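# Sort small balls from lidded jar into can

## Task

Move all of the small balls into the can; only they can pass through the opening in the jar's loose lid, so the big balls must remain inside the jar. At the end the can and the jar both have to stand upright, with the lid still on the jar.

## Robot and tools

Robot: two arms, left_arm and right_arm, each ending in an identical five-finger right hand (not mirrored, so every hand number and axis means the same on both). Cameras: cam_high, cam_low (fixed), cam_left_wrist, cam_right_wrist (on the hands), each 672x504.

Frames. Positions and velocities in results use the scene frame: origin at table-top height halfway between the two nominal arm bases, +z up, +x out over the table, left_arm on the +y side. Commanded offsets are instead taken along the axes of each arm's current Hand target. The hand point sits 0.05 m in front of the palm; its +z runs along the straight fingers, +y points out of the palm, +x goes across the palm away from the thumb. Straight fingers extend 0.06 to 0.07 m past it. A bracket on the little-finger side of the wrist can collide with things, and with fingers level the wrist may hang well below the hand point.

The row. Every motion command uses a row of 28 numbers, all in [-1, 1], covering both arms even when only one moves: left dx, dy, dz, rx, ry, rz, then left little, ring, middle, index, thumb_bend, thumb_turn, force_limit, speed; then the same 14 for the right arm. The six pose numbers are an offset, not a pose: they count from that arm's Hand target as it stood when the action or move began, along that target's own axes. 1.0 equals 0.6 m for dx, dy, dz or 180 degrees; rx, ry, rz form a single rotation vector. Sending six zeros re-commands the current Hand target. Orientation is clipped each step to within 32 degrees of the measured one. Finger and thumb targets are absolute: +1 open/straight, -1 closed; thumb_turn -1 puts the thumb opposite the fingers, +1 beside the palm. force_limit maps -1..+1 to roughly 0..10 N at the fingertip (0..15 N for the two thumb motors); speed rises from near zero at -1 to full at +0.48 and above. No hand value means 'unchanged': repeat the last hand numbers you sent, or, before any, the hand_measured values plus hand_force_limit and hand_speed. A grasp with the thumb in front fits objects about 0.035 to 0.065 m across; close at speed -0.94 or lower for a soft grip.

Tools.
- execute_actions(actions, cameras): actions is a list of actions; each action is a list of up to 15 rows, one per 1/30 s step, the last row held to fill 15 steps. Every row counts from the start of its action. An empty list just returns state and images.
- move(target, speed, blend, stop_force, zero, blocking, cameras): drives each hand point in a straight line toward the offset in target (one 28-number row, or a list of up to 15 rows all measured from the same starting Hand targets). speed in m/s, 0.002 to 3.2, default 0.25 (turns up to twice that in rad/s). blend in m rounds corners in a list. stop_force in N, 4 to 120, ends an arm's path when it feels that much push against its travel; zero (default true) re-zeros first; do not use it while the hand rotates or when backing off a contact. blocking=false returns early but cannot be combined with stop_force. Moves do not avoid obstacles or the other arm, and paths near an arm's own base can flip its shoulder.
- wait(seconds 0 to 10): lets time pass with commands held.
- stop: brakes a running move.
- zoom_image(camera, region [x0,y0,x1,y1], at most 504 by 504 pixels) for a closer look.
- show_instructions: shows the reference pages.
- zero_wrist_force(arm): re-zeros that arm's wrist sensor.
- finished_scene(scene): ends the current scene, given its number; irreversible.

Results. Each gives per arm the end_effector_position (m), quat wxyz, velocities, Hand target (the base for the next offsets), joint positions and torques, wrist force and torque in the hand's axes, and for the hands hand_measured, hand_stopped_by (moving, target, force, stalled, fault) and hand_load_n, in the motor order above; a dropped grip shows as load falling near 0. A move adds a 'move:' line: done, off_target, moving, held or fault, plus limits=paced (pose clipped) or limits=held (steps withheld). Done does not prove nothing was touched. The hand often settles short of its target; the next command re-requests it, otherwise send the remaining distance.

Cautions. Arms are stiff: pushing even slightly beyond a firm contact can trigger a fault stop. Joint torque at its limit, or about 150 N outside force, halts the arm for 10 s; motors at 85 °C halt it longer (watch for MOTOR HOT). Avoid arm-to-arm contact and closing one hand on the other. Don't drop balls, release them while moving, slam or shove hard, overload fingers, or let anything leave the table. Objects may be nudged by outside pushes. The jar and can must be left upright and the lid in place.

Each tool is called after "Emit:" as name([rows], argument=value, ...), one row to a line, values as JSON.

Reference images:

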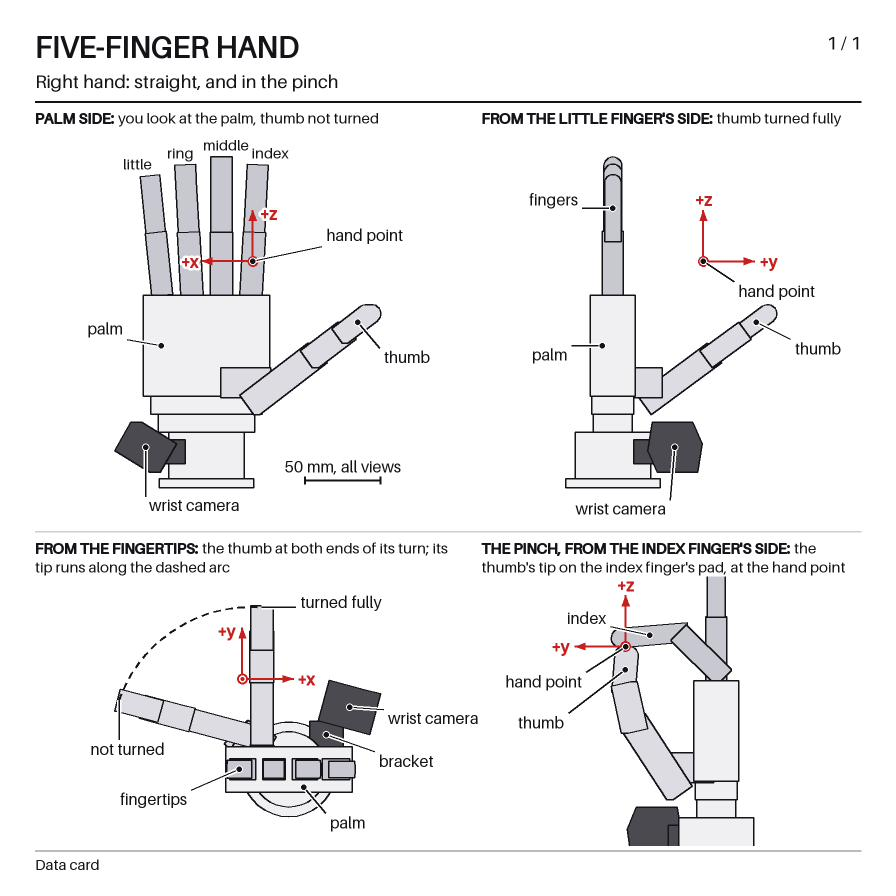

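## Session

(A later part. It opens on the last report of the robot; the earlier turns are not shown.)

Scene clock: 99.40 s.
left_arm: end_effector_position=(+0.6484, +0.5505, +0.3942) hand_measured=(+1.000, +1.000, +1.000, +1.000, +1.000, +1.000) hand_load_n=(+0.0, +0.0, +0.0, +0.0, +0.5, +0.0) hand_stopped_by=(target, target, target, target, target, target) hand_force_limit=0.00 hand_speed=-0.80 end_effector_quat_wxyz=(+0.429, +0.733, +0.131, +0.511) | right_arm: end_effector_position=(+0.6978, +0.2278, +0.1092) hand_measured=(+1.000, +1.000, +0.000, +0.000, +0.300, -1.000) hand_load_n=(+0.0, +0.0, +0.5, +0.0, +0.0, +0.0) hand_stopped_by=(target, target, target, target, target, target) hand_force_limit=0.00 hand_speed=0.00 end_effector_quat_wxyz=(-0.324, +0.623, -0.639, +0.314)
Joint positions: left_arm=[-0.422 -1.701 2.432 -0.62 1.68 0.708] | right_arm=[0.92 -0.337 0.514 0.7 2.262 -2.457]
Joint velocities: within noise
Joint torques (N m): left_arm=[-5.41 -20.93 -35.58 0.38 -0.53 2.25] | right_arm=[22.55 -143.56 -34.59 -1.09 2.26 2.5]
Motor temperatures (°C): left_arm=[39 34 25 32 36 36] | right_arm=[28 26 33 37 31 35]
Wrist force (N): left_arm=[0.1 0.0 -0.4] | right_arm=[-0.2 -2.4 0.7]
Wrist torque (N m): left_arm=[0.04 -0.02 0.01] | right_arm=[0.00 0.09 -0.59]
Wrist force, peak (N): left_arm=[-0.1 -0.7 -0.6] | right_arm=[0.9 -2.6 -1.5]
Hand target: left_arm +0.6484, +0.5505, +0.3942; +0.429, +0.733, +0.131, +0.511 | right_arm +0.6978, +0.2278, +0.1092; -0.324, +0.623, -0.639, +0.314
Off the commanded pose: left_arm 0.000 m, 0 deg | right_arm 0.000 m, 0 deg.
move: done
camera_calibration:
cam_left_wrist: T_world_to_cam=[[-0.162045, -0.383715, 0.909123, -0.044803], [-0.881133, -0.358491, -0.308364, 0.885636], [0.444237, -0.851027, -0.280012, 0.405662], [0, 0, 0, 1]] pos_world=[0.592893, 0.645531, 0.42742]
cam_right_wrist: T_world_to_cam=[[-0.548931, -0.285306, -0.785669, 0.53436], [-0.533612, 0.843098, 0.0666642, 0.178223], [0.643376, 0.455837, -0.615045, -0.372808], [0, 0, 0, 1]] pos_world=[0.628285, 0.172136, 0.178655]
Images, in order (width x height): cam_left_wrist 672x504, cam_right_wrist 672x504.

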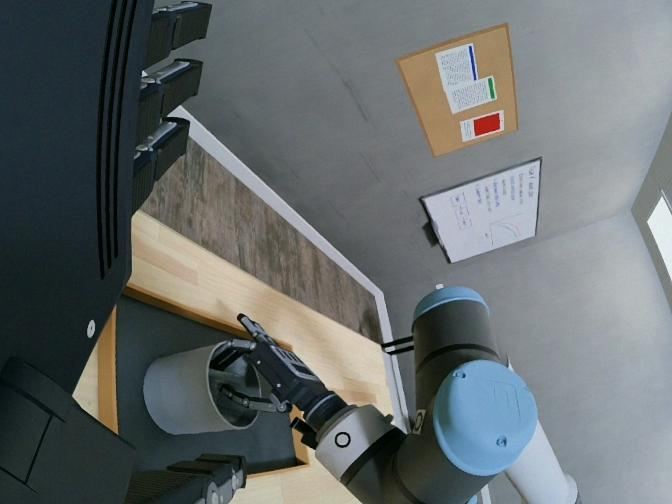

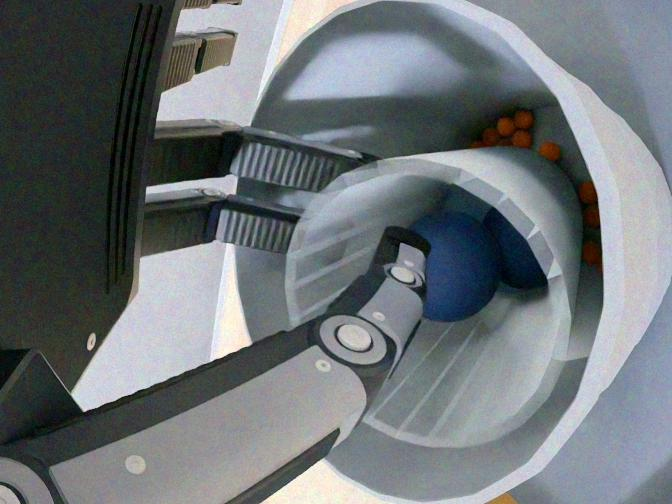

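Emit:
execute_actions([
  [[0,0,0,0,0,0,1,1,1,1,1,1,0,-0.8,0,0,0,0,0,0,1,1,-0.7,-0.7,-0.6,-1,-0.1,-0.8]],
  [[0,0,0,0,0,0,1,1,1,1,1,1,0,-0.8,0,0,0,0,0,0,1,1,-0.7,-0.7,-0.6,-1,-0.1,-0.8]],
  [[0,0,0,0,0,0,1,1,1,1,1,1,0,-0.8,0,0,0,0,0,0,1,1,-0.7,-0.7,-0.6,-1,-0.1,-0.8]],
  [[0,0,0,0,0,0,1,1,1,1,1,1,0,-0.8,0,0,0,0,0,0,1,1,-0.7,-0.7,-0.6,-1,-0.1,-0.8]],
  [[0,0,0,0,0,0,1,1,1,1,1,1,0,-0.8,0,0,0,0,0,0,1,1,-0.7,-0.7,-0.6,-1,-0.1,-0.8]],
  [[0,0,0,0,0,0,1,1,1,1,1,1,0,-0.8,0,0,0,0,0,0,1,1,-0.7,-0.7,-0.6,-1,-0.1,-0.8]],
], cameras=["cam_right_wrist","cam_left_wrist"])

Emit:
zoom_image(camera="cam_left_wrist", region=[130, 310, 330, 450])

Emit:
zoom_image(camera="cam_right_wrist", region=[280, 90, 672, 482])

Scene clock: 103.13 s.
left_arm: end_effector_position=(+0.6484, +0.5505, +0.3942) hand_measured=(+1.000, +1.000, +1.000, +1.000, +1.000, +1.000) hand_load_n=(+0.0, +0.0, +0.0, +0.0, +0.0, +0.0) hand_stopped_by=(target, target, target, target, target, target) hand_force_limit=0.00 hand_speed=-0.80 end_effector_quat_wxyz=(+0.429, +0.733, +0.131, +0.511) | right_arm: end_effector_position=(+0.6978, +0.2278, +0.1092) hand_measured=(+1.000, +1.000, -0.126, -0.218, +0.190, -1.000) hand_load_n=(+0.0, +0.0, +0.0, +6.0, +6.0, -0.5) hand_stopped_by=(target, target, force, force, force, target) hand_force_limit=-0.10 hand_speed=-0.80 end_effector_quat_wxyz=(-0.324, +0.623, -0.639, +0.314)
Joint positions: left_arm=[-0.422 -1.701 2.432 -0.62 1.68 0.708] | right_arm=[0.92 -0.337 0.514 0.7 2.262 -2.457]
Joint velocities: within noise
Joint torques (N m): left_arm=[-5.7 -17.77 -35.17 0.15 -1.29 2.12] | right_arm=[5.43 -139.62 -47.87 -0.01 1.7 1.65]
Motor temperatures (°C): left_arm=[39 34 25 32 36 36] | right_arm=[28 26 33 37 31 35]
Wrist force (N): left_arm=[0.3 -0.2 -0.2] | right_arm=[-0.1 -0.6 1.1]
Wrist torque (N m): left_arm=[-0.01 -0.06 0.01] | right_arm=[0.01 0.07 -0.55]
Wrist force, peak (N): left_arm=[-0.7 -0.5 -0.4] | right_arm=[0.5 -2.3 2.7]
Hand target: left_arm +0.6484, +0.5505, +0.3942; +0.429, +0.733, +0.131, +0.511 | right_arm +0.6978, +0.2278, +0.1092; -0.324, +0.623, -0.639, +0.314
Off the commanded pose: left_arm 0.000 m, 0 deg | right_arm 0.000 m, 0 deg.
Step readings (end_effector_position of left_arm | right_arm):
0: (+0.6484, +0.5505, +0.3942) | (+0.6978, +0.2278, +0.1092)
1: (+0.6484, +0.5505, +0.3942) | (+0.6978, +0.2278, +0.1092)
2: (+0.6484, +0.5505, +0.3942) | (+0.6978, +0.2278, +0.1092)
4: (+0.6484, +0.5505, +0.3942) | (+0.6978, +0.2278, +0.1092)
8: (+0.6484, +0.5505, +0.3942) | (+0.6978, +0.2278, +0.1092)
15: (+0.6484, +0.5505, +0.3942) | (+0.6978, +0.2278, +0.1092)
16: (+0.6484, +0.5505, +0.3942) | (+0.6978, +0.2278, +0.1092)
17: (+0.6484, +0.5505, +0.3942) | (+0.6978, +0.2278, +0.1092)
19: (+0.6484, +0.5505, +0.3942) | (+0.6978, +0.2278, +0.1092)
23: (+0.6484, +0.5505, +0.3942) | (+0.6978, +0.2278, +0.1092)
30: (+0.6484, +0.5505, +0.3942) | (+0.6978, +0.2278, +0.1092)
31: (+0.6484, +0.5505, +0.3942) | (+0.6978, +0.2278, +0.1092)
32: (+0.6484, +0.5505, +0.3942) | (+0.6978, +0.2278, +0.1092)
34: (+0.6484, +0.5505, +0.3942) | (+0.6978, +0.2278, +0.1092)
38: (+0.6484, +0.5505, +0.3942) | (+0.6978, +0.2278, +0.1092)
45: (+0.6484, +0.5505, +0.3942) | (+0.6978, +0.2278, +0.1092)
46: (+0.6484, +0.5505, +0.3942) | (+0.6978, +0.2278, +0.1092)
47: (+0.6484, +0.5505, +0.3942) | (+0.6978, +0.2278, +0.1092)
49: (+0.6484, +0.5505, +0.3942) | (+0.6978, +0.2278, +0.1092)
53: (+0.6484, +0.5505, +0.3942) | (+0.6978, +0.2278, +0.1092)
60: (+0.6484, +0.5505, +0.3942) | (+0.6978, +0.2278, +0.1092)
61: (+0.6484, +0.5505, +0.3942) | (+0.6978, +0.2278, +0.1092)
62: (+0.6484, +0.5505, +0.3942) | (+0.6978, +0.2278, +0.1092)
64: (+0.6484, +0.5505, +0.3942) | (+0.6978, +0.2278, +0.1092)
68: (+0.6484, +0.5505, +0.3942) | (+0.6978, +0.2278, +0.1092)
75: (+0.6484, +0.5505, +0.3942) | (+0.6978, +0.2278, +0.1092)
76: (+0.6484, +0.5505, +0.3942) | (+0.6978, +0.2278, +0.1092)
77: (+0.6484, +0.5505, +0.3942) | (+0.6978, +0.2278, +0.1092)
79: (+0.6484, +0.5505, +0.3942) | (+0.6978, +0.2278, +0.1092)
83: (+0.6484, +0.5505, +0.3942) | (+0.6978, +0.2278, +0.1092)
90: (+0.6484, +0.5505, +0.3942) | (+0.6978, +0.2278, +0.1092)
camera_calibration:
cam_left_wrist: T_world_to_cam=[[-0.162045, -0.383715, 0.909123, -0.044803], [-0.881133, -0.358491, -0.308364, 0.885636], [0.444237, -0.851027, -0.280012, 0.405662], [0, 0, 0, 1]] pos_world=[0.592893, 0.645531, 0.42742]
cam_right_wrist: T_world_to_cam=[[-0.548931, -0.285306, -0.785669, 0.534282], [-0.533612, 0.843098, 0.0666642, 0.17823], [0.643376, 0.455837, -0.615045, -0.37287], [0, 0, 0, 1]] pos_world=[0.628285, 0.172136, 0.178555]
Images, in order (width x height): cam_left_wrist 672x504, cam_right_wrist 672x504.

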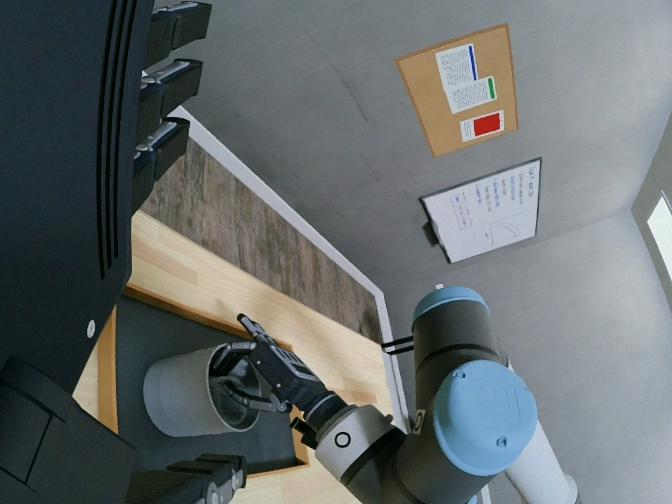

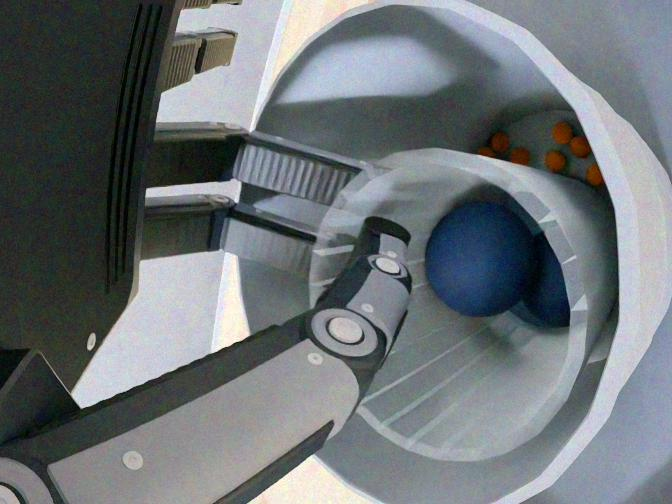

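Scaled by 2.520 from the camera's 672x504 image, which has a finer 960x720 frame.

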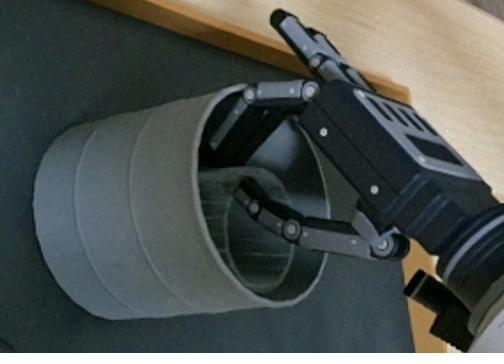

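Scaled by 1.286 from the camera's 672x504 image, which has a finer 960x720 frame.

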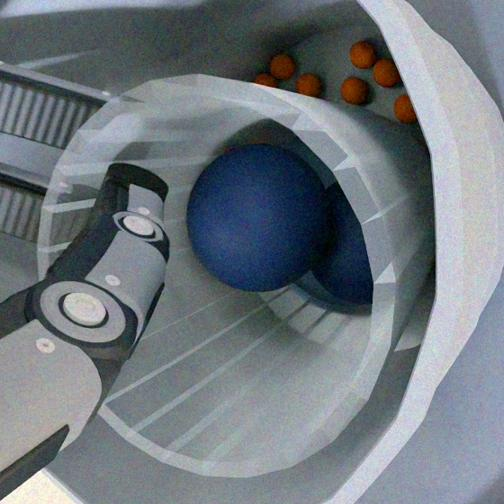

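Emit:
execute_actions([
  [[0,0,0,0,0,0,1,1,1,1,1,1,0,-0.8,0,0,0,0,0,0,1,1,-0.75,-0.75,-0.7,-1,0.4,-0.85]],
  [[0,0,0,0,0,0,1,1,1,1,1,1,0,-0.8,0,0,0,0,0,0,1,1,-0.75,-0.75,-0.7,-1,0.4,-0.85]],
  [[0,0,0,0,0,0,1,1,1,1,1,1,0,-0.8,0,0,0,0,0,0,1,1,-0.75,-0.75,-0.7,-1,0.4,-0.85]],
], cameras=["cam_right_wrist","cam_left_wrist"])

Emit:
zoom_image(camera="cam_right_wrist", region=[280, 90, 672, 482])

Scene clock: 105.33 s.
left_arm: end_effector_position=(+0.6484, +0.5505, +0.3942) hand_measured=(+1.000, +1.000, +1.000, +1.000, +1.000, +1.000) hand_load_n=(+0.0, +0.0, +0.0, +0.0, +0.0, +0.0) hand_stopped_by=(target, target, target, target, target, target) hand_force_limit=0.00 hand_speed=-0.80 end_effector_quat_wxyz=(+0.429, +0.733, +0.131, +0.511) | right_arm: end_effector_position=(+0.6978, +0.2278, +0.1093) hand_measured=(+1.000, +1.000, -0.178, -0.230, +0.162, -1.000) hand_load_n=(-0.5, +0.0, +10.5, +7.0, +11.0, +0.5) hand_stopped_by=(target, target, force, force, force, target) hand_force_limit=0.40 hand_speed=-0.85 end_effector_quat_wxyz=(-0.324, +0.623, -0.639, +0.314)
Joint positions: left_arm=[-0.422 -1.701 2.432 -0.62 1.68 0.708] | right_arm=[0.92 -0.337 0.514 0.7 2.262 -2.457]
Joint velocities: within noise
Joint torques (N m): left_arm=[-6.95 -19.65 -35.26 0.11 -0.31 2.61] | right_arm=[-6 -139.98 -50.08 1.09 1.08 1.29]
Motor temperatures (°C): left_arm=[39 34 25 32 36 36] | right_arm=[28 26 33 37 31 35]
Wrist force (N): left_arm=[0.3 -0.3 -0.3] | right_arm=[0.0 -0.2 2.1]
Wrist torque (N m): left_arm=[-0.02 -0.06 0.01] | right_arm=[0.06 0.03 -0.54]
Wrist force, peak (N): left_arm=[0.3 -0.3 -1.0] | right_arm=[0.0 -0.4 2.2]
Hand target: left_arm +0.6484, +0.5505, +0.3942; +0.429, +0.733, +0.131, +0.511 | right_arm +0.6978, +0.2278, +0.1092; -0.324, +0.623, -0.639, +0.314
Off the commanded pose: left_arm 0.000 m, 0 deg | right_arm 0.000 m, 0 deg.
Step readings (end_effector_position of left_arm | right_arm):
0: (+0.6484, +0.5505, +0.3942) | (+0.6978, +0.2278, +0.1092)
1: (+0.6484, +0.5505, +0.3942) | (+0.6978, +0.2278, +0.1092)
2: (+0.6484, +0.5505, +0.3942) | (+0.6978, +0.2278, +0.1092)
4: (+0.6484, +0.5505, +0.3942) | (+0.6978, +0.2278, +0.1092)
8: (+0.6484, +0.5505, +0.3942) | (+0.6978, +0.2278, +0.1092)
15: (+0.6484, +0.5505, +0.3942) | (+0.6978, +0.2278, +0.1092)
16: (+0.6484, +0.5505, +0.3942) | (+0.6978, +0.2278, +0.1092)
17: (+0.6484, +0.5505, +0.3942) | (+0.6978, +0.2278, +0.1092)
19: (+0.6484, +0.5505, +0.3942) | (+0.6978, +0.2278, +0.1092)
23: (+0.6484, +0.5505, +0.3942) | (+0.6978, +0.2278, +0.1092)
30: (+0.6484, +0.5505, +0.3942) | (+0.6978, +0.2278, +0.1093)
31: (+0.6484, +0.5505, +0.3942) | (+0.6978, +0.2278, +0.1093)
32: (+0.6484, +0.5505, +0.3942) | (+0.6978, +0.2278, +0.1093)
34: (+0.6484, +0.5505, +0.3942) | (+0.6978, +0.2278, +0.1093)
38: (+0.6484, +0.5505, +0.3942) | (+0.6978, +0.2278, +0.1093)
45: (+0.6484, +0.5505, +0.3942) | (+0.6978, +0.2278, +0.1093)
camera_calibration:
cam_left_wrist: T_world_to_cam=[[-0.162045, -0.383715, 0.909123, -0.044803], [-0.881133, -0.358491, -0.308364, 0.885636], [0.444237, -0.851027, -0.280012, 0.405662], [0, 0, 0, 1]] pos_world=[0.592893, 0.645531, 0.42742]
cam_right_wrist: T_world_to_cam=[[-0.548931, -0.285306, -0.785669, 0.53436], [-0.533612, 0.843098, 0.0666642, 0.178223], [0.643376, 0.455837, -0.615045, -0.372808], [0, 0, 0, 1]] pos_world=[0.628285, 0.172136, 0.178655]
Images, in order (width x height): cam_left_wrist 672x504, cam_right_wrist 672x504.

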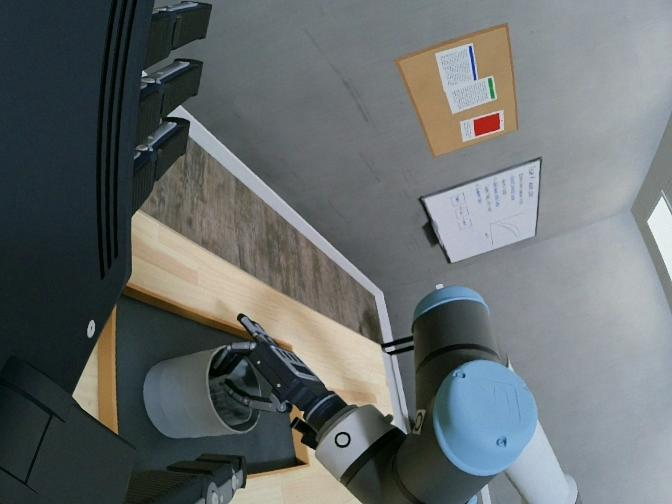

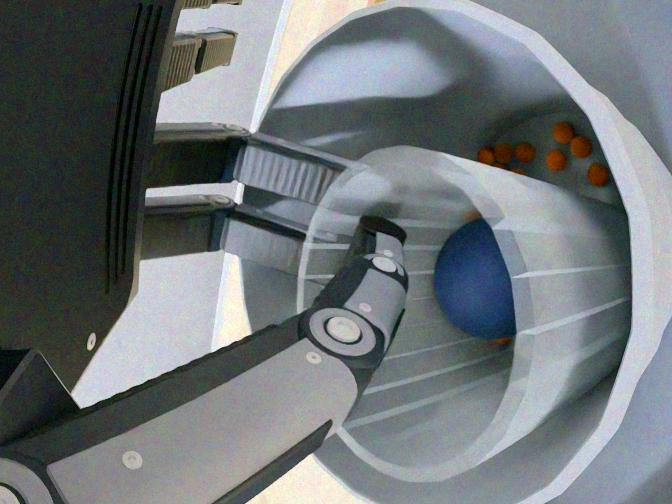

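Scaled by 1.286 from the camera's 672x504 image, which has a finer 960x720 frame.

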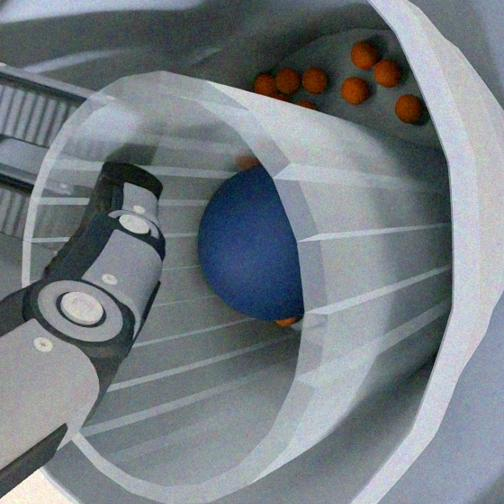

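Emit:
move(target=[0,0,0,0,0,0,1,1,1,1,1,1,0,-0.8,0,-0.041,-0.0287,0,0,0,1,1,-0.75,-0.75,-0.7,-1,0.4,-0.85], speed=0.03, cameras=["cam_right_wrist","cam_left_wrist"])

Emit:
zoom_image(camera="cam_left_wrist", region=[130, 290, 330, 450])

Emit:
zoom_image(camera="cam_right_wrist", region=[280, 90, 672, 482])

Scene clock: 107.07 s.
left_arm: end_effector_position=(+0.6484, +0.5505, +0.3942) hand_measured=(+1.000, +1.000, +1.000, +1.000, +1.000, +1.000) hand_load_n=(+0.0, +0.0, +0.0, +0.0, +0.0, +0.0) hand_stopped_by=(target, target, target, target, target, target) hand_force_limit=0.00 hand_speed=-0.80 end_effector_quat_wxyz=(+0.429, +0.733, +0.131, +0.511) | right_arm: end_effector_position=(+0.6985, +0.2271, +0.1389) hand_measured=(+1.000, +1.000, -0.178, -0.230, +0.162, -1.000) hand_load_n=(+0.0, +0.0, +10.0, +7.0, +10.5, +0.5) hand_stopped_by=(target, target, force, force, force, target) hand_force_limit=0.40 hand_speed=-0.85 end_effector_quat_wxyz=(-0.324, +0.623, -0.639, +0.314)
Joint positions: left_arm=[-0.422 -1.701 2.432 -0.62 1.68 0.708] | right_arm=[0.919 -0.354 0.496 0.735 2.262 -2.458]
Joint velocities: within noise
Joint torques (N m): left_arm=[-6.84 -18.56 -35.19 0.24 -1.31 2.65] | right_arm=[-15.98 -149.63 -50.96 5.05 -0.83 -3.02]
Motor temperatures (°C): left_arm=[39 34 25 32 36 36] | right_arm=[28 26 33 37 31 35]
Wrist force (N): left_arm=[-0.1 -0.5 -0.4] | right_arm=[-0.3 -0.3 1.9]
Wrist torque (N m): left_arm=[-0.03 0.01 -0.02] | right_arm=[0.05 0.07 -0.57]
Wrist force, peak (N): left_arm=[-0.8 -0.7 -0.2] | right_arm=[-0.2 0.4 2.4]
Hand target: left_arm +0.6484, +0.5505, +0.3942; +0.429, +0.733, +0.131, +0.511 | right_arm +0.6985, +0.2271, +0.1393; -0.324, +0.623, -0.639, +0.314
Off the commanded pose: left_arm 0.000 m, 0 deg | right_arm 0.000 m, 0 deg.
move: done
camera_calibration:
cam_left_wrist: T_world_to_cam=[[-0.162045, -0.383715, 0.909123, -0.044803], [-0.881133, -0.358491, -0.308364, 0.885636], [0.444237, -0.851027, -0.280012, 0.405662], [0, 0, 0, 1]] pos_world=[0.592893, 0.645531, 0.42742]
cam_right_wrist: T_world_to_cam=[[-0.548931, -0.285306, -0.785669, 0.557801], [-0.533612, 0.843098, 0.0666642, 0.177213], [0.643376, 0.455837, -0.615045, -0.354734], [0, 0, 0, 1]] pos_world=[0.628985, 0.171436, 0.208255]
Images, in order (width x height): cam_left_wrist 672x504, cam_right_wrist 672x504.

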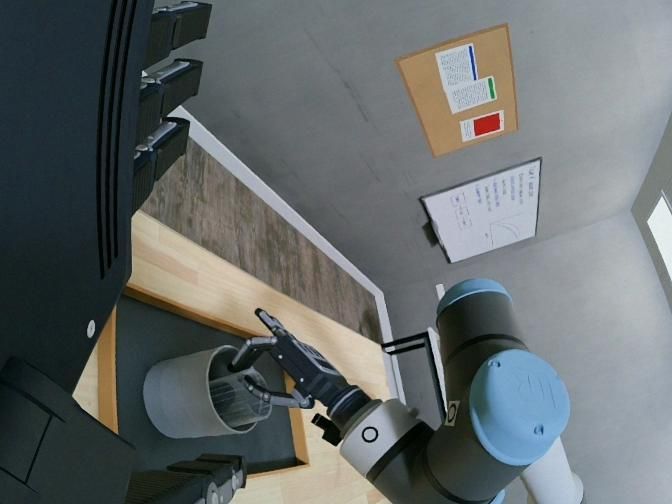

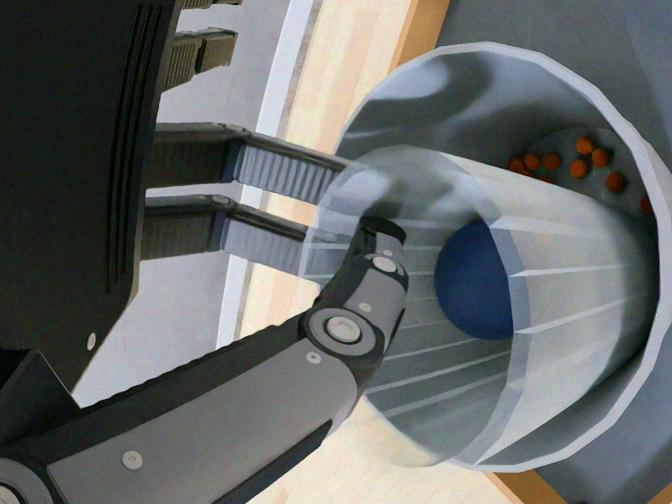

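Scaled by 2.520 from the camera's 672x504 image, which has a finer 960x720 frame.

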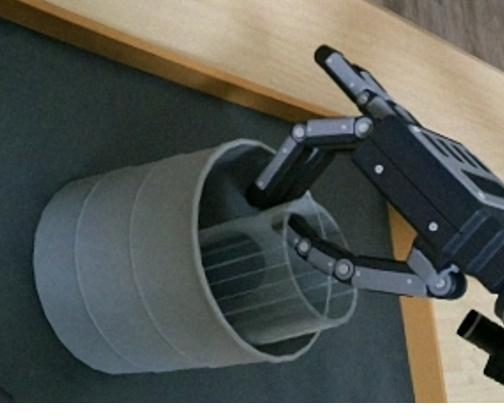

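Scaled by 1.286 from the camera's 672x504 image, which has a finer 960x720 frame.

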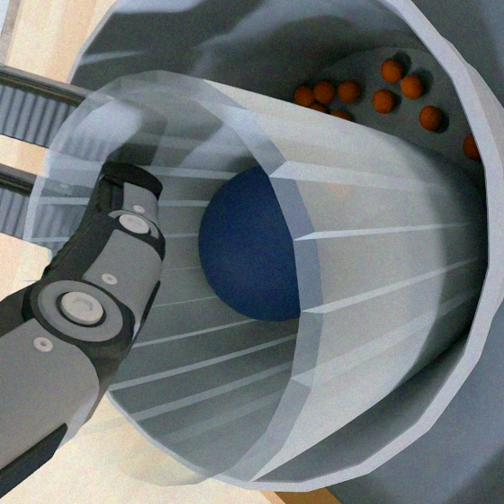

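Emit:
move(target=[0,0,0,0,0,0,1,1,1,1,1,1,0,-0.8,0,-0.1638,-0.1148,0,0,0,1,1,-0.75,-0.75,-0.7,-1,0.4,-0.85], speed=0.06)

Emit:
zoom_image(camera="cam_left_wrist", region=[130, 260, 380, 460])

Emit:
zoom_image(camera="cam_right_wrist", region=[280, 90, 672, 482])

Scene clock: 109.97 s.
left_arm: end_effector_position=(+0.6484, +0.5505, +0.3942) hand_measured=(+1.000, +1.000, +1.000, +1.000, +1.000, +1.000) hand_load_n=(+0.0, +0.5, +0.0, +0.0, +0.0, +0.0) hand_stopped_by=(target, target, target, target, target, target) hand_force_limit=0.00 hand_speed=-0.80 end_effector_quat_wxyz=(+0.429, +0.733, +0.131, +0.511) | right_arm: end_effector_position=(+0.7012, +0.2241, +0.2591) hand_measured=(+1.000, +1.000, -0.178, -0.230, +0.162, -1.000) hand_load_n=(+0.0, +0.0, +7.0, +7.0, +8.0, +0.5) hand_stopped_by=(target, target, force, force, force, target) hand_force_limit=0.40 hand_speed=-0.85 end_effector_quat_wxyz=(-0.324, +0.623, -0.639, +0.314)
Joint positions: left_arm=[-0.422 -1.701 2.432 -0.62 1.68 0.708] | right_arm=[0.915 -0.385 0.347 0.912 2.259 -2.462]
Joint velocities: within noise
Joint torques (N m): left_arm=[-4.08 -18.15 -34.18 0.22 -1.16 1.89] | right_arm=[-14.95 -111.49 -50.27 5.9 1.63 2.78]
Motor temperatures (°C): left_arm=[39 34 25 32 36 36] | right_arm=[28 26 33 37 31 35]
Wrist force (N): left_arm=[-0.6 0.1 -0.4] | right_arm=[-0.7 -0.4 1.3]
Wrist torque (N m): left_arm=[0.05 0.08 -0.03] | right_arm=[0.05 0.11 -0.55]
Wrist force, peak (N): left_arm=[-0.8 -0.4 -0.4] | right_arm=[-0.6 -0.7 2.0]
Hand target: left_arm +0.6484, +0.5505, +0.3942; +0.429, +0.733, +0.131, +0.511 | right_arm +0.7012, +0.2241, +0.2592; -0.324, +0.623, -0.639, +0.314
Off the commanded pose: left_arm 0.000 m, 0 deg | right_arm 0.000 m, 0 deg.
move: done
camera_calibration:
cam_left_wrist: T_world_to_cam=[[-0.162045, -0.383715, 0.909123, -0.044803], [-0.881133, -0.358491, -0.308364, 0.885636], [0.444237, -0.851027, -0.280012, 0.405662], [0, 0, 0, 1]] pos_world=[0.592893, 0.645531, 0.42742]
cam_right_wrist: T_world_to_cam=[[-0.548918, -0.285364, -0.785656, 0.652917], [-0.533732, 0.843019, 0.066705, 0.173299], [0.643288, 0.455945, -0.615056, -0.281199], [0, 0, 0, 1]] pos_world=[0.631785, 0.168437, 0.328455]

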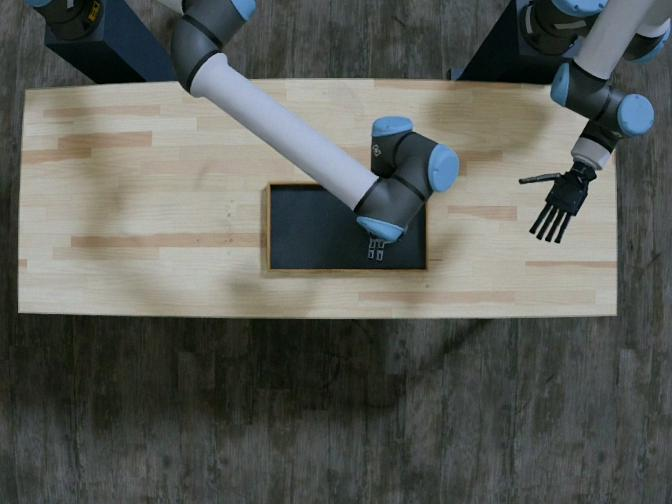

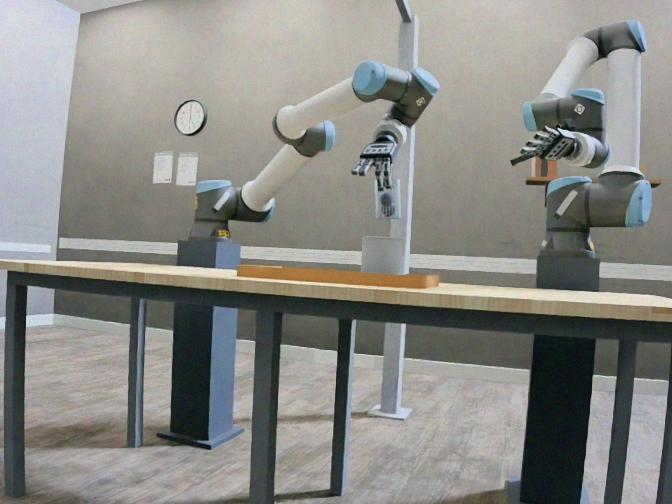

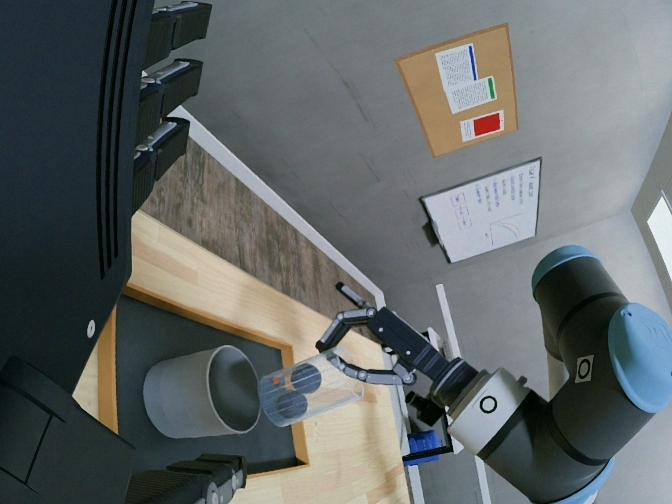

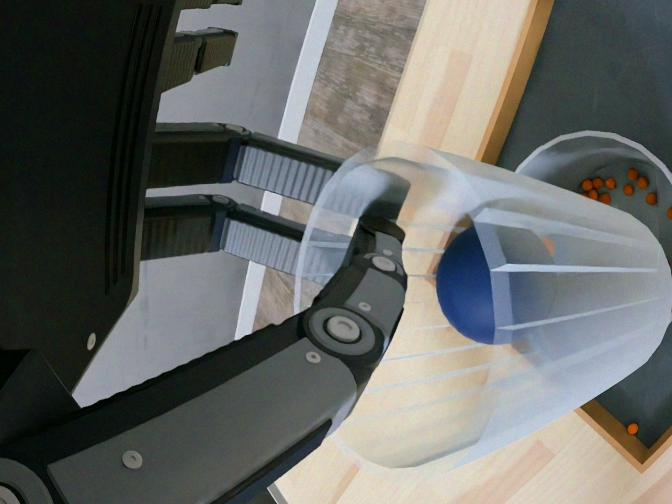

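Scaled by 2.016 from the camera's 672x504 image, which has a finer 960x720 frame.

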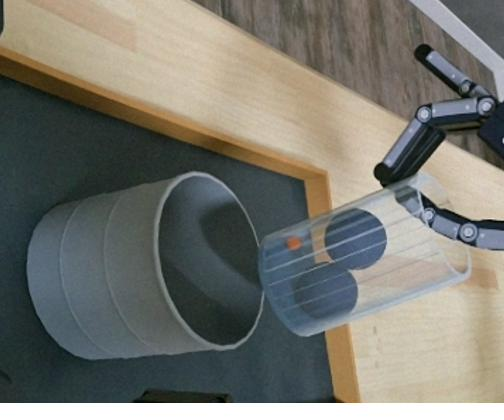

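Scaled by 1.286 from the camera's 672x504 image, which has a finer 960x720 frame.

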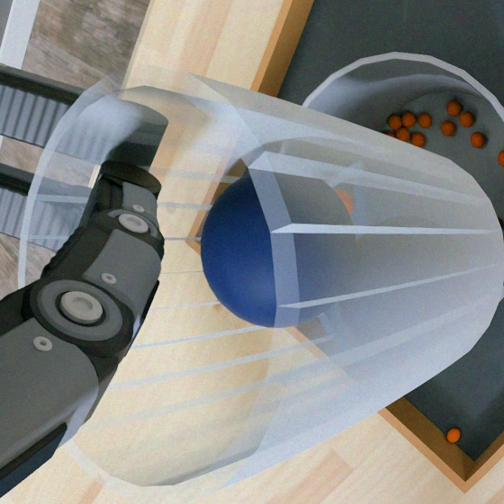

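Emit:
zoom_image(camera="cam_low", region=[350, 160, 450, 290])

Scaled by 3.877.

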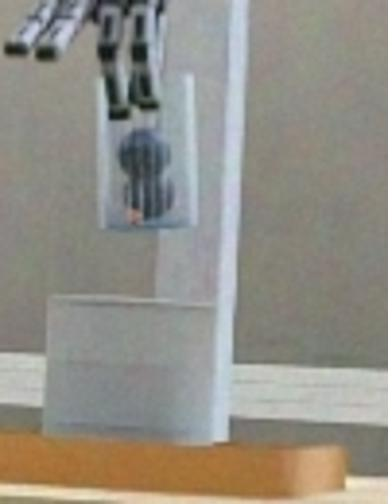

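Emit:
move([
  [0,0,0,0,0,0,1,1,1,1,1,1,0,-0.8,0.3633,-0.0113,0.0161,0,0,0,1,1,-0.75,-0.75,-0.7,-1,0.4,-0.85],
  [0,0,0,0,0,0,1,1,1,1,1,1,0,-0.8,0.3633,0.1716,0.1443,0,0,0,1,1,-0.75,-0.75,-0.7,-1,0.4,-0.85],
], speed=[0.12,0.08], blend=[0.02,0])

Emit:
zoom_image(camera="cam_low", region=[270, 160, 400, 290])

Scene clock: 115.47 s.
left_arm: end_effector_position=(+0.6484, +0.5505, +0.3942) hand_measured=(+1.000, +1.000, +1.000, +1.000, +1.000, +1.000) hand_load_n=(+0.0, +0.0, +0.0, +0.0, +0.0, +0.0) hand_stopped_by=(target, target, target, target, target, target) hand_force_limit=0.00 hand_speed=-0.80 end_effector_quat_wxyz=(+0.429, +0.733, +0.131, +0.511) | right_arm: end_effector_position=(+0.7069, +0.0093, +0.1201) hand_measured=(+1.000, +1.000, -0.178, -0.230, +0.162, -1.000) hand_load_n=(+0.0, +0.0, +7.5, +7.0, +8.5, +0.5) hand_stopped_by=(target, target, force, force, force, target) hand_force_limit=0.40 hand_speed=-0.85 end_effector_quat_wxyz=(-0.324, +0.623, -0.639, +0.314)
Joint positions: left_arm=[-0.422 -1.701 2.432 -0.62 1.68 0.708] | right_arm=[0.76 -0.731 1.261 0.26 2.154 -2.605]
Joint velocities: within noise
Joint torques (N m): left_arm=[-8.65 -20.57 -33.93 0.05 -1.2 1.94] | right_arm=[21.48 -86.17 -29.49 -1.71 2.62 2.63]
Motor temperatures (°C): left_arm=[39 34 25 32 36 36] | right_arm=[28 26 33 37 31 35]
Wrist force (N): left_arm=[-0.3 -0.3 -0.2] | right_arm=[-0.2 0.3 1.2]
Wrist torque (N m): left_arm=[-0.01 0.03 -0.02] | right_arm=[0.12 0.05 -0.47]
Wrist force, peak (N): left_arm=[-0.8 0.5 -0.4] | right_arm=[-0.2 -0.4 2.1]
Hand target: left_arm +0.6484, +0.5505, +0.3942; +0.429, +0.733, +0.131, +0.511 | right_arm +0.7069, +0.0093, +0.1197; -0.324, +0.623, -0.639, +0.314
Off the commanded pose: left_arm 0.000 m, 0 deg | right_arm 0.000 m, 0 deg.
move: done
camera_calibration:
cam_left_wrist: T_world_to_cam=[[-0.162045, -0.383715, 0.909123, -0.044803], [-0.881133, -0.358491, -0.308364, 0.885636], [0.444237, -0.851027, -0.280012, 0.405662], [0, 0, 0, 1]] pos_world=[0.592893, 0.645531, 0.42742]
cam_right_wrist: T_world_to_cam=[[-0.548961, -0.285259, -0.785665, 0.485551], [-0.533582, 0.843113, 0.0667076, 0.366465], [0.643375, 0.455837, -0.615046, -0.272465], [0, 0, 0, 1]] pos_world=[0.637385, -0.0462638, 0.189455]

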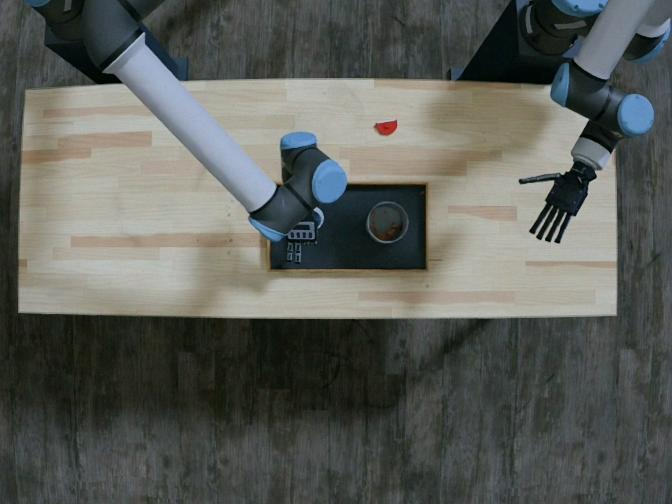

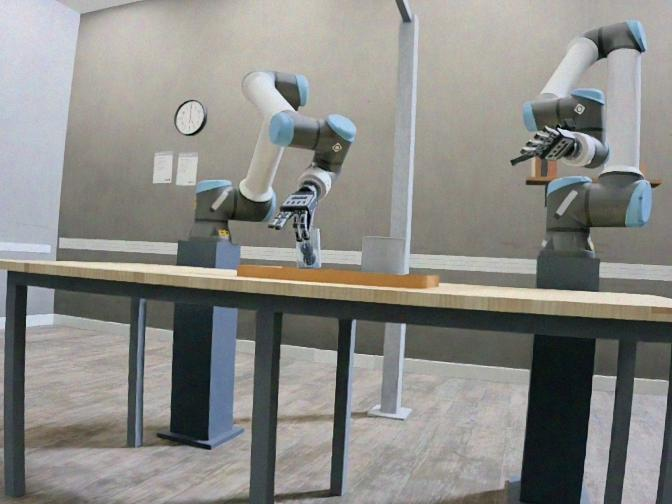

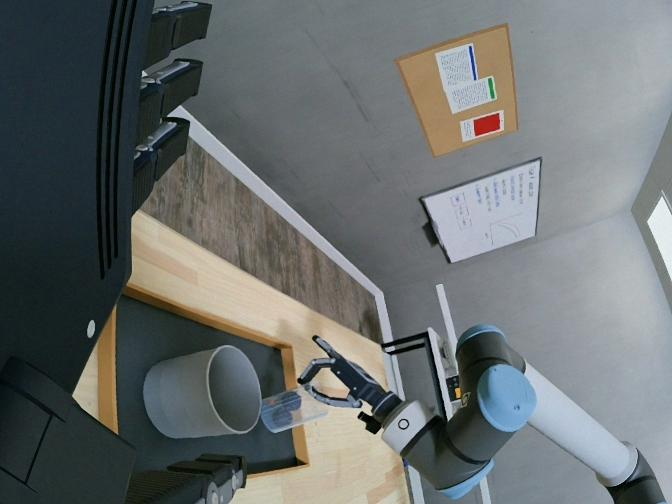

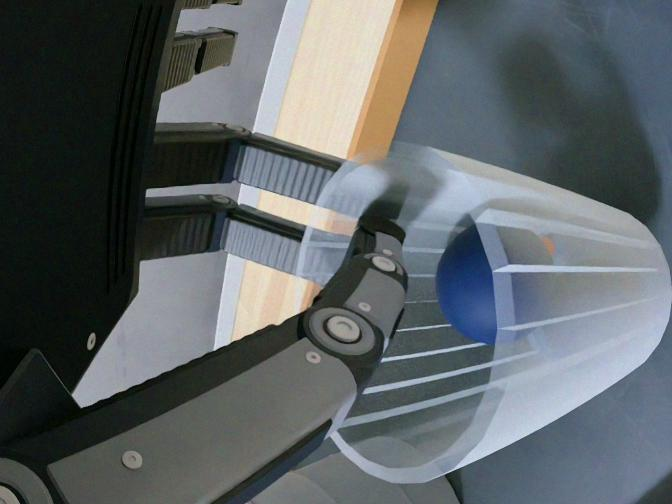

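Scaled by 3.877.

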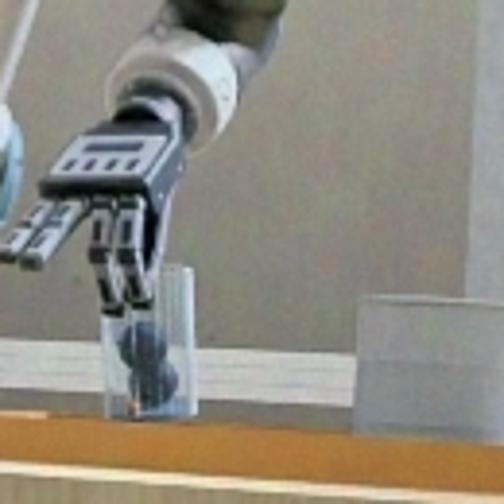

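Emit:
move(target=[0,0,0,0,0,0,1,1,1,1,1,1,0,-0.8,0,0.041,0.0287,0,0,0,1,1,-0.75,-0.75,-0.7,-1,0.4,-0.85], speed=0.012, stop_force=4, cameras=["cam_right_wrist","cam_left_wrist","cam_low"])

Emit:
zoom_image(camera="cam_low", region=[270, 160, 400, 290])

Emit:
zoom_image(camera="cam_left_wrist", region=[200, 310, 400, 470])

Scene clock: 119.47 s.
left_arm: end_effector_position=(+0.6484, +0.5505, +0.3942) hand_measured=(+1.000, +1.000, +1.000, +1.000, +1.000, +1.000) hand_load_n=(+0.0, +0.0, +0.0, +0.0, +0.0, +0.0) hand_stopped_by=(target, target, target, target, target, target) hand_force_limit=0.00 hand_speed=-0.80 end_effector_quat_wxyz=(+0.429, +0.733, +0.131, +0.511) | right_arm: end_effector_position=(+0.7063, +0.0100, +0.0942) hand_measured=(+1.000, +1.000, -0.178, -0.230, +0.162, -1.000) hand_load_n=(-0.5, +0.0, +7.0, +6.5, +7.5, +0.0) hand_stopped_by=(target, target, force, force, force, target) hand_force_limit=0.40 hand_speed=-0.85 end_effector_quat_wxyz=(-0.324, +0.623, -0.639, +0.314)
Joint positions: left_arm=[-0.422 -1.701 2.432 -0.62 1.68 0.708] | right_arm=[0.761 -0.708 1.269 0.229 2.155 -2.604]
Joint velocities: within noise
Joint torques (N m): left_arm=[-7.83 -19.11 -34.66 0.18 -0.93 2.07] | right_arm=[15.23 -120.1 -40.85 5.06 -0.4 -0.09]
Motor temperatures (°C): left_arm=[39 34 25 32 36 36] | right_arm=[28 26 33 37 31 35]
Wrist force (N): left_arm=[-0.5 -0.4 -0.1] | right_arm=[-0.5 -3.4 -0.2]
Wrist torque (N m): left_arm=[-0.04 0.07 -0.04] | right_arm=[0.07 0.05 -0.53]
Wrist force, peak (N): left_arm=[-1.0 -0.3 0.3] | right_arm=[-0.8 -6.8 -1.8]
Hand target: left_arm +0.6484, +0.5505, +0.3942; +0.429, +0.733, +0.131, +0.511 | right_arm +0.7063, +0.0100, +0.0942; -0.324, +0.623, -0.639, +0.314 (not the last commanded pose)
Off the commanded pose: left_arm 0.000 m, 0 deg | right_arm 0.004 m, 0 deg.
move: contact (right_arm)
camera_calibration:
cam_left_wrist: T_world_to_cam=[[-0.162045, -0.383715, 0.909123, -0.044803], [-0.881133, -0.358491, -0.308364, 0.885636], [0.444237, -0.851027, -0.280012, 0.405662], [0, 0, 0, 1]] pos_world=[0.592893, 0.645531, 0.42742]
cam_right_wrist: T_world_to_cam=[[-0.548961, -0.285259, -0.785665, 0.464965], [-0.533582, 0.843113, 0.0667076, 0.367373], [0.643375, 0.455837, -0.615046, -0.288344], [0, 0, 0, 1]] pos_world=[0.636785, -0.0456638, 0.163455]
Images, in order (width x height): cam_low 672x504, cam_left_wrist 672x504, cam_right_wrist 672x504.

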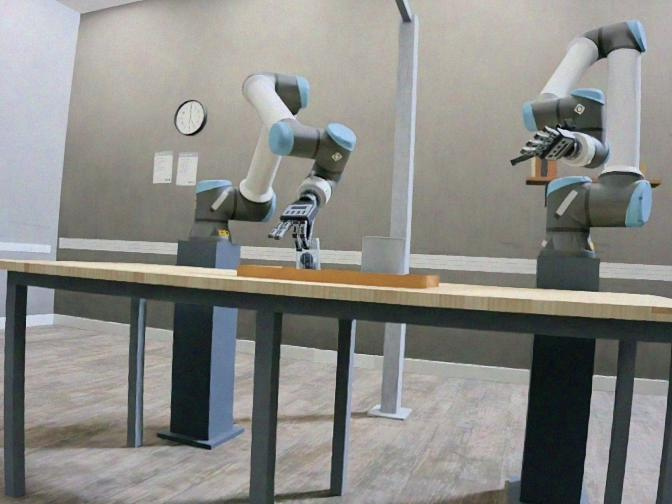

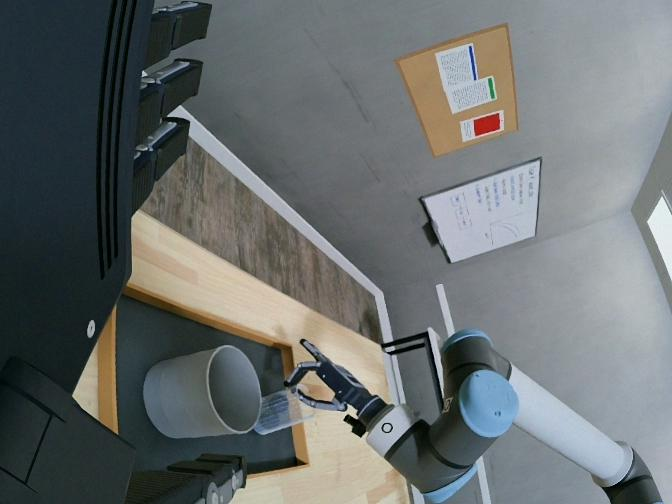

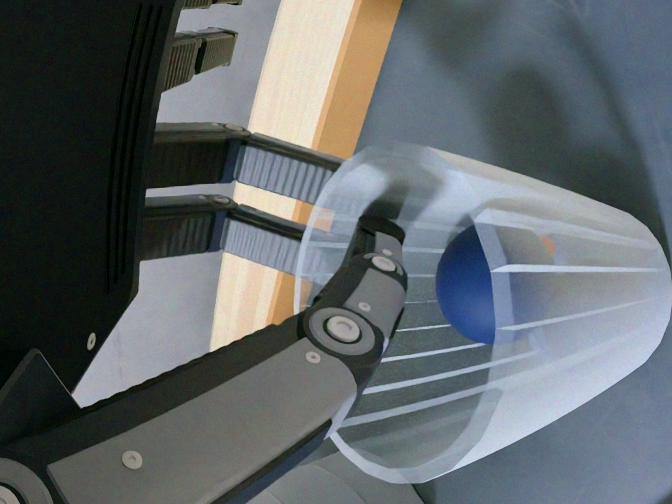

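Scaled by 3.877.

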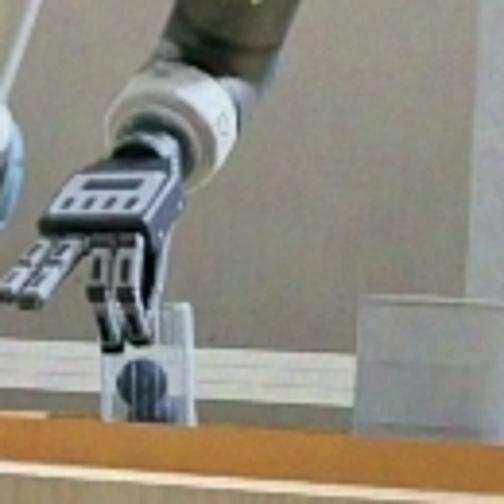

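Scaled by 2.520 from the camera's 672x504 image, which has a finer 960x720 frame.

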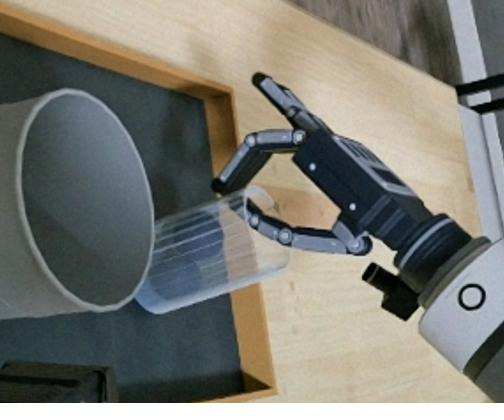

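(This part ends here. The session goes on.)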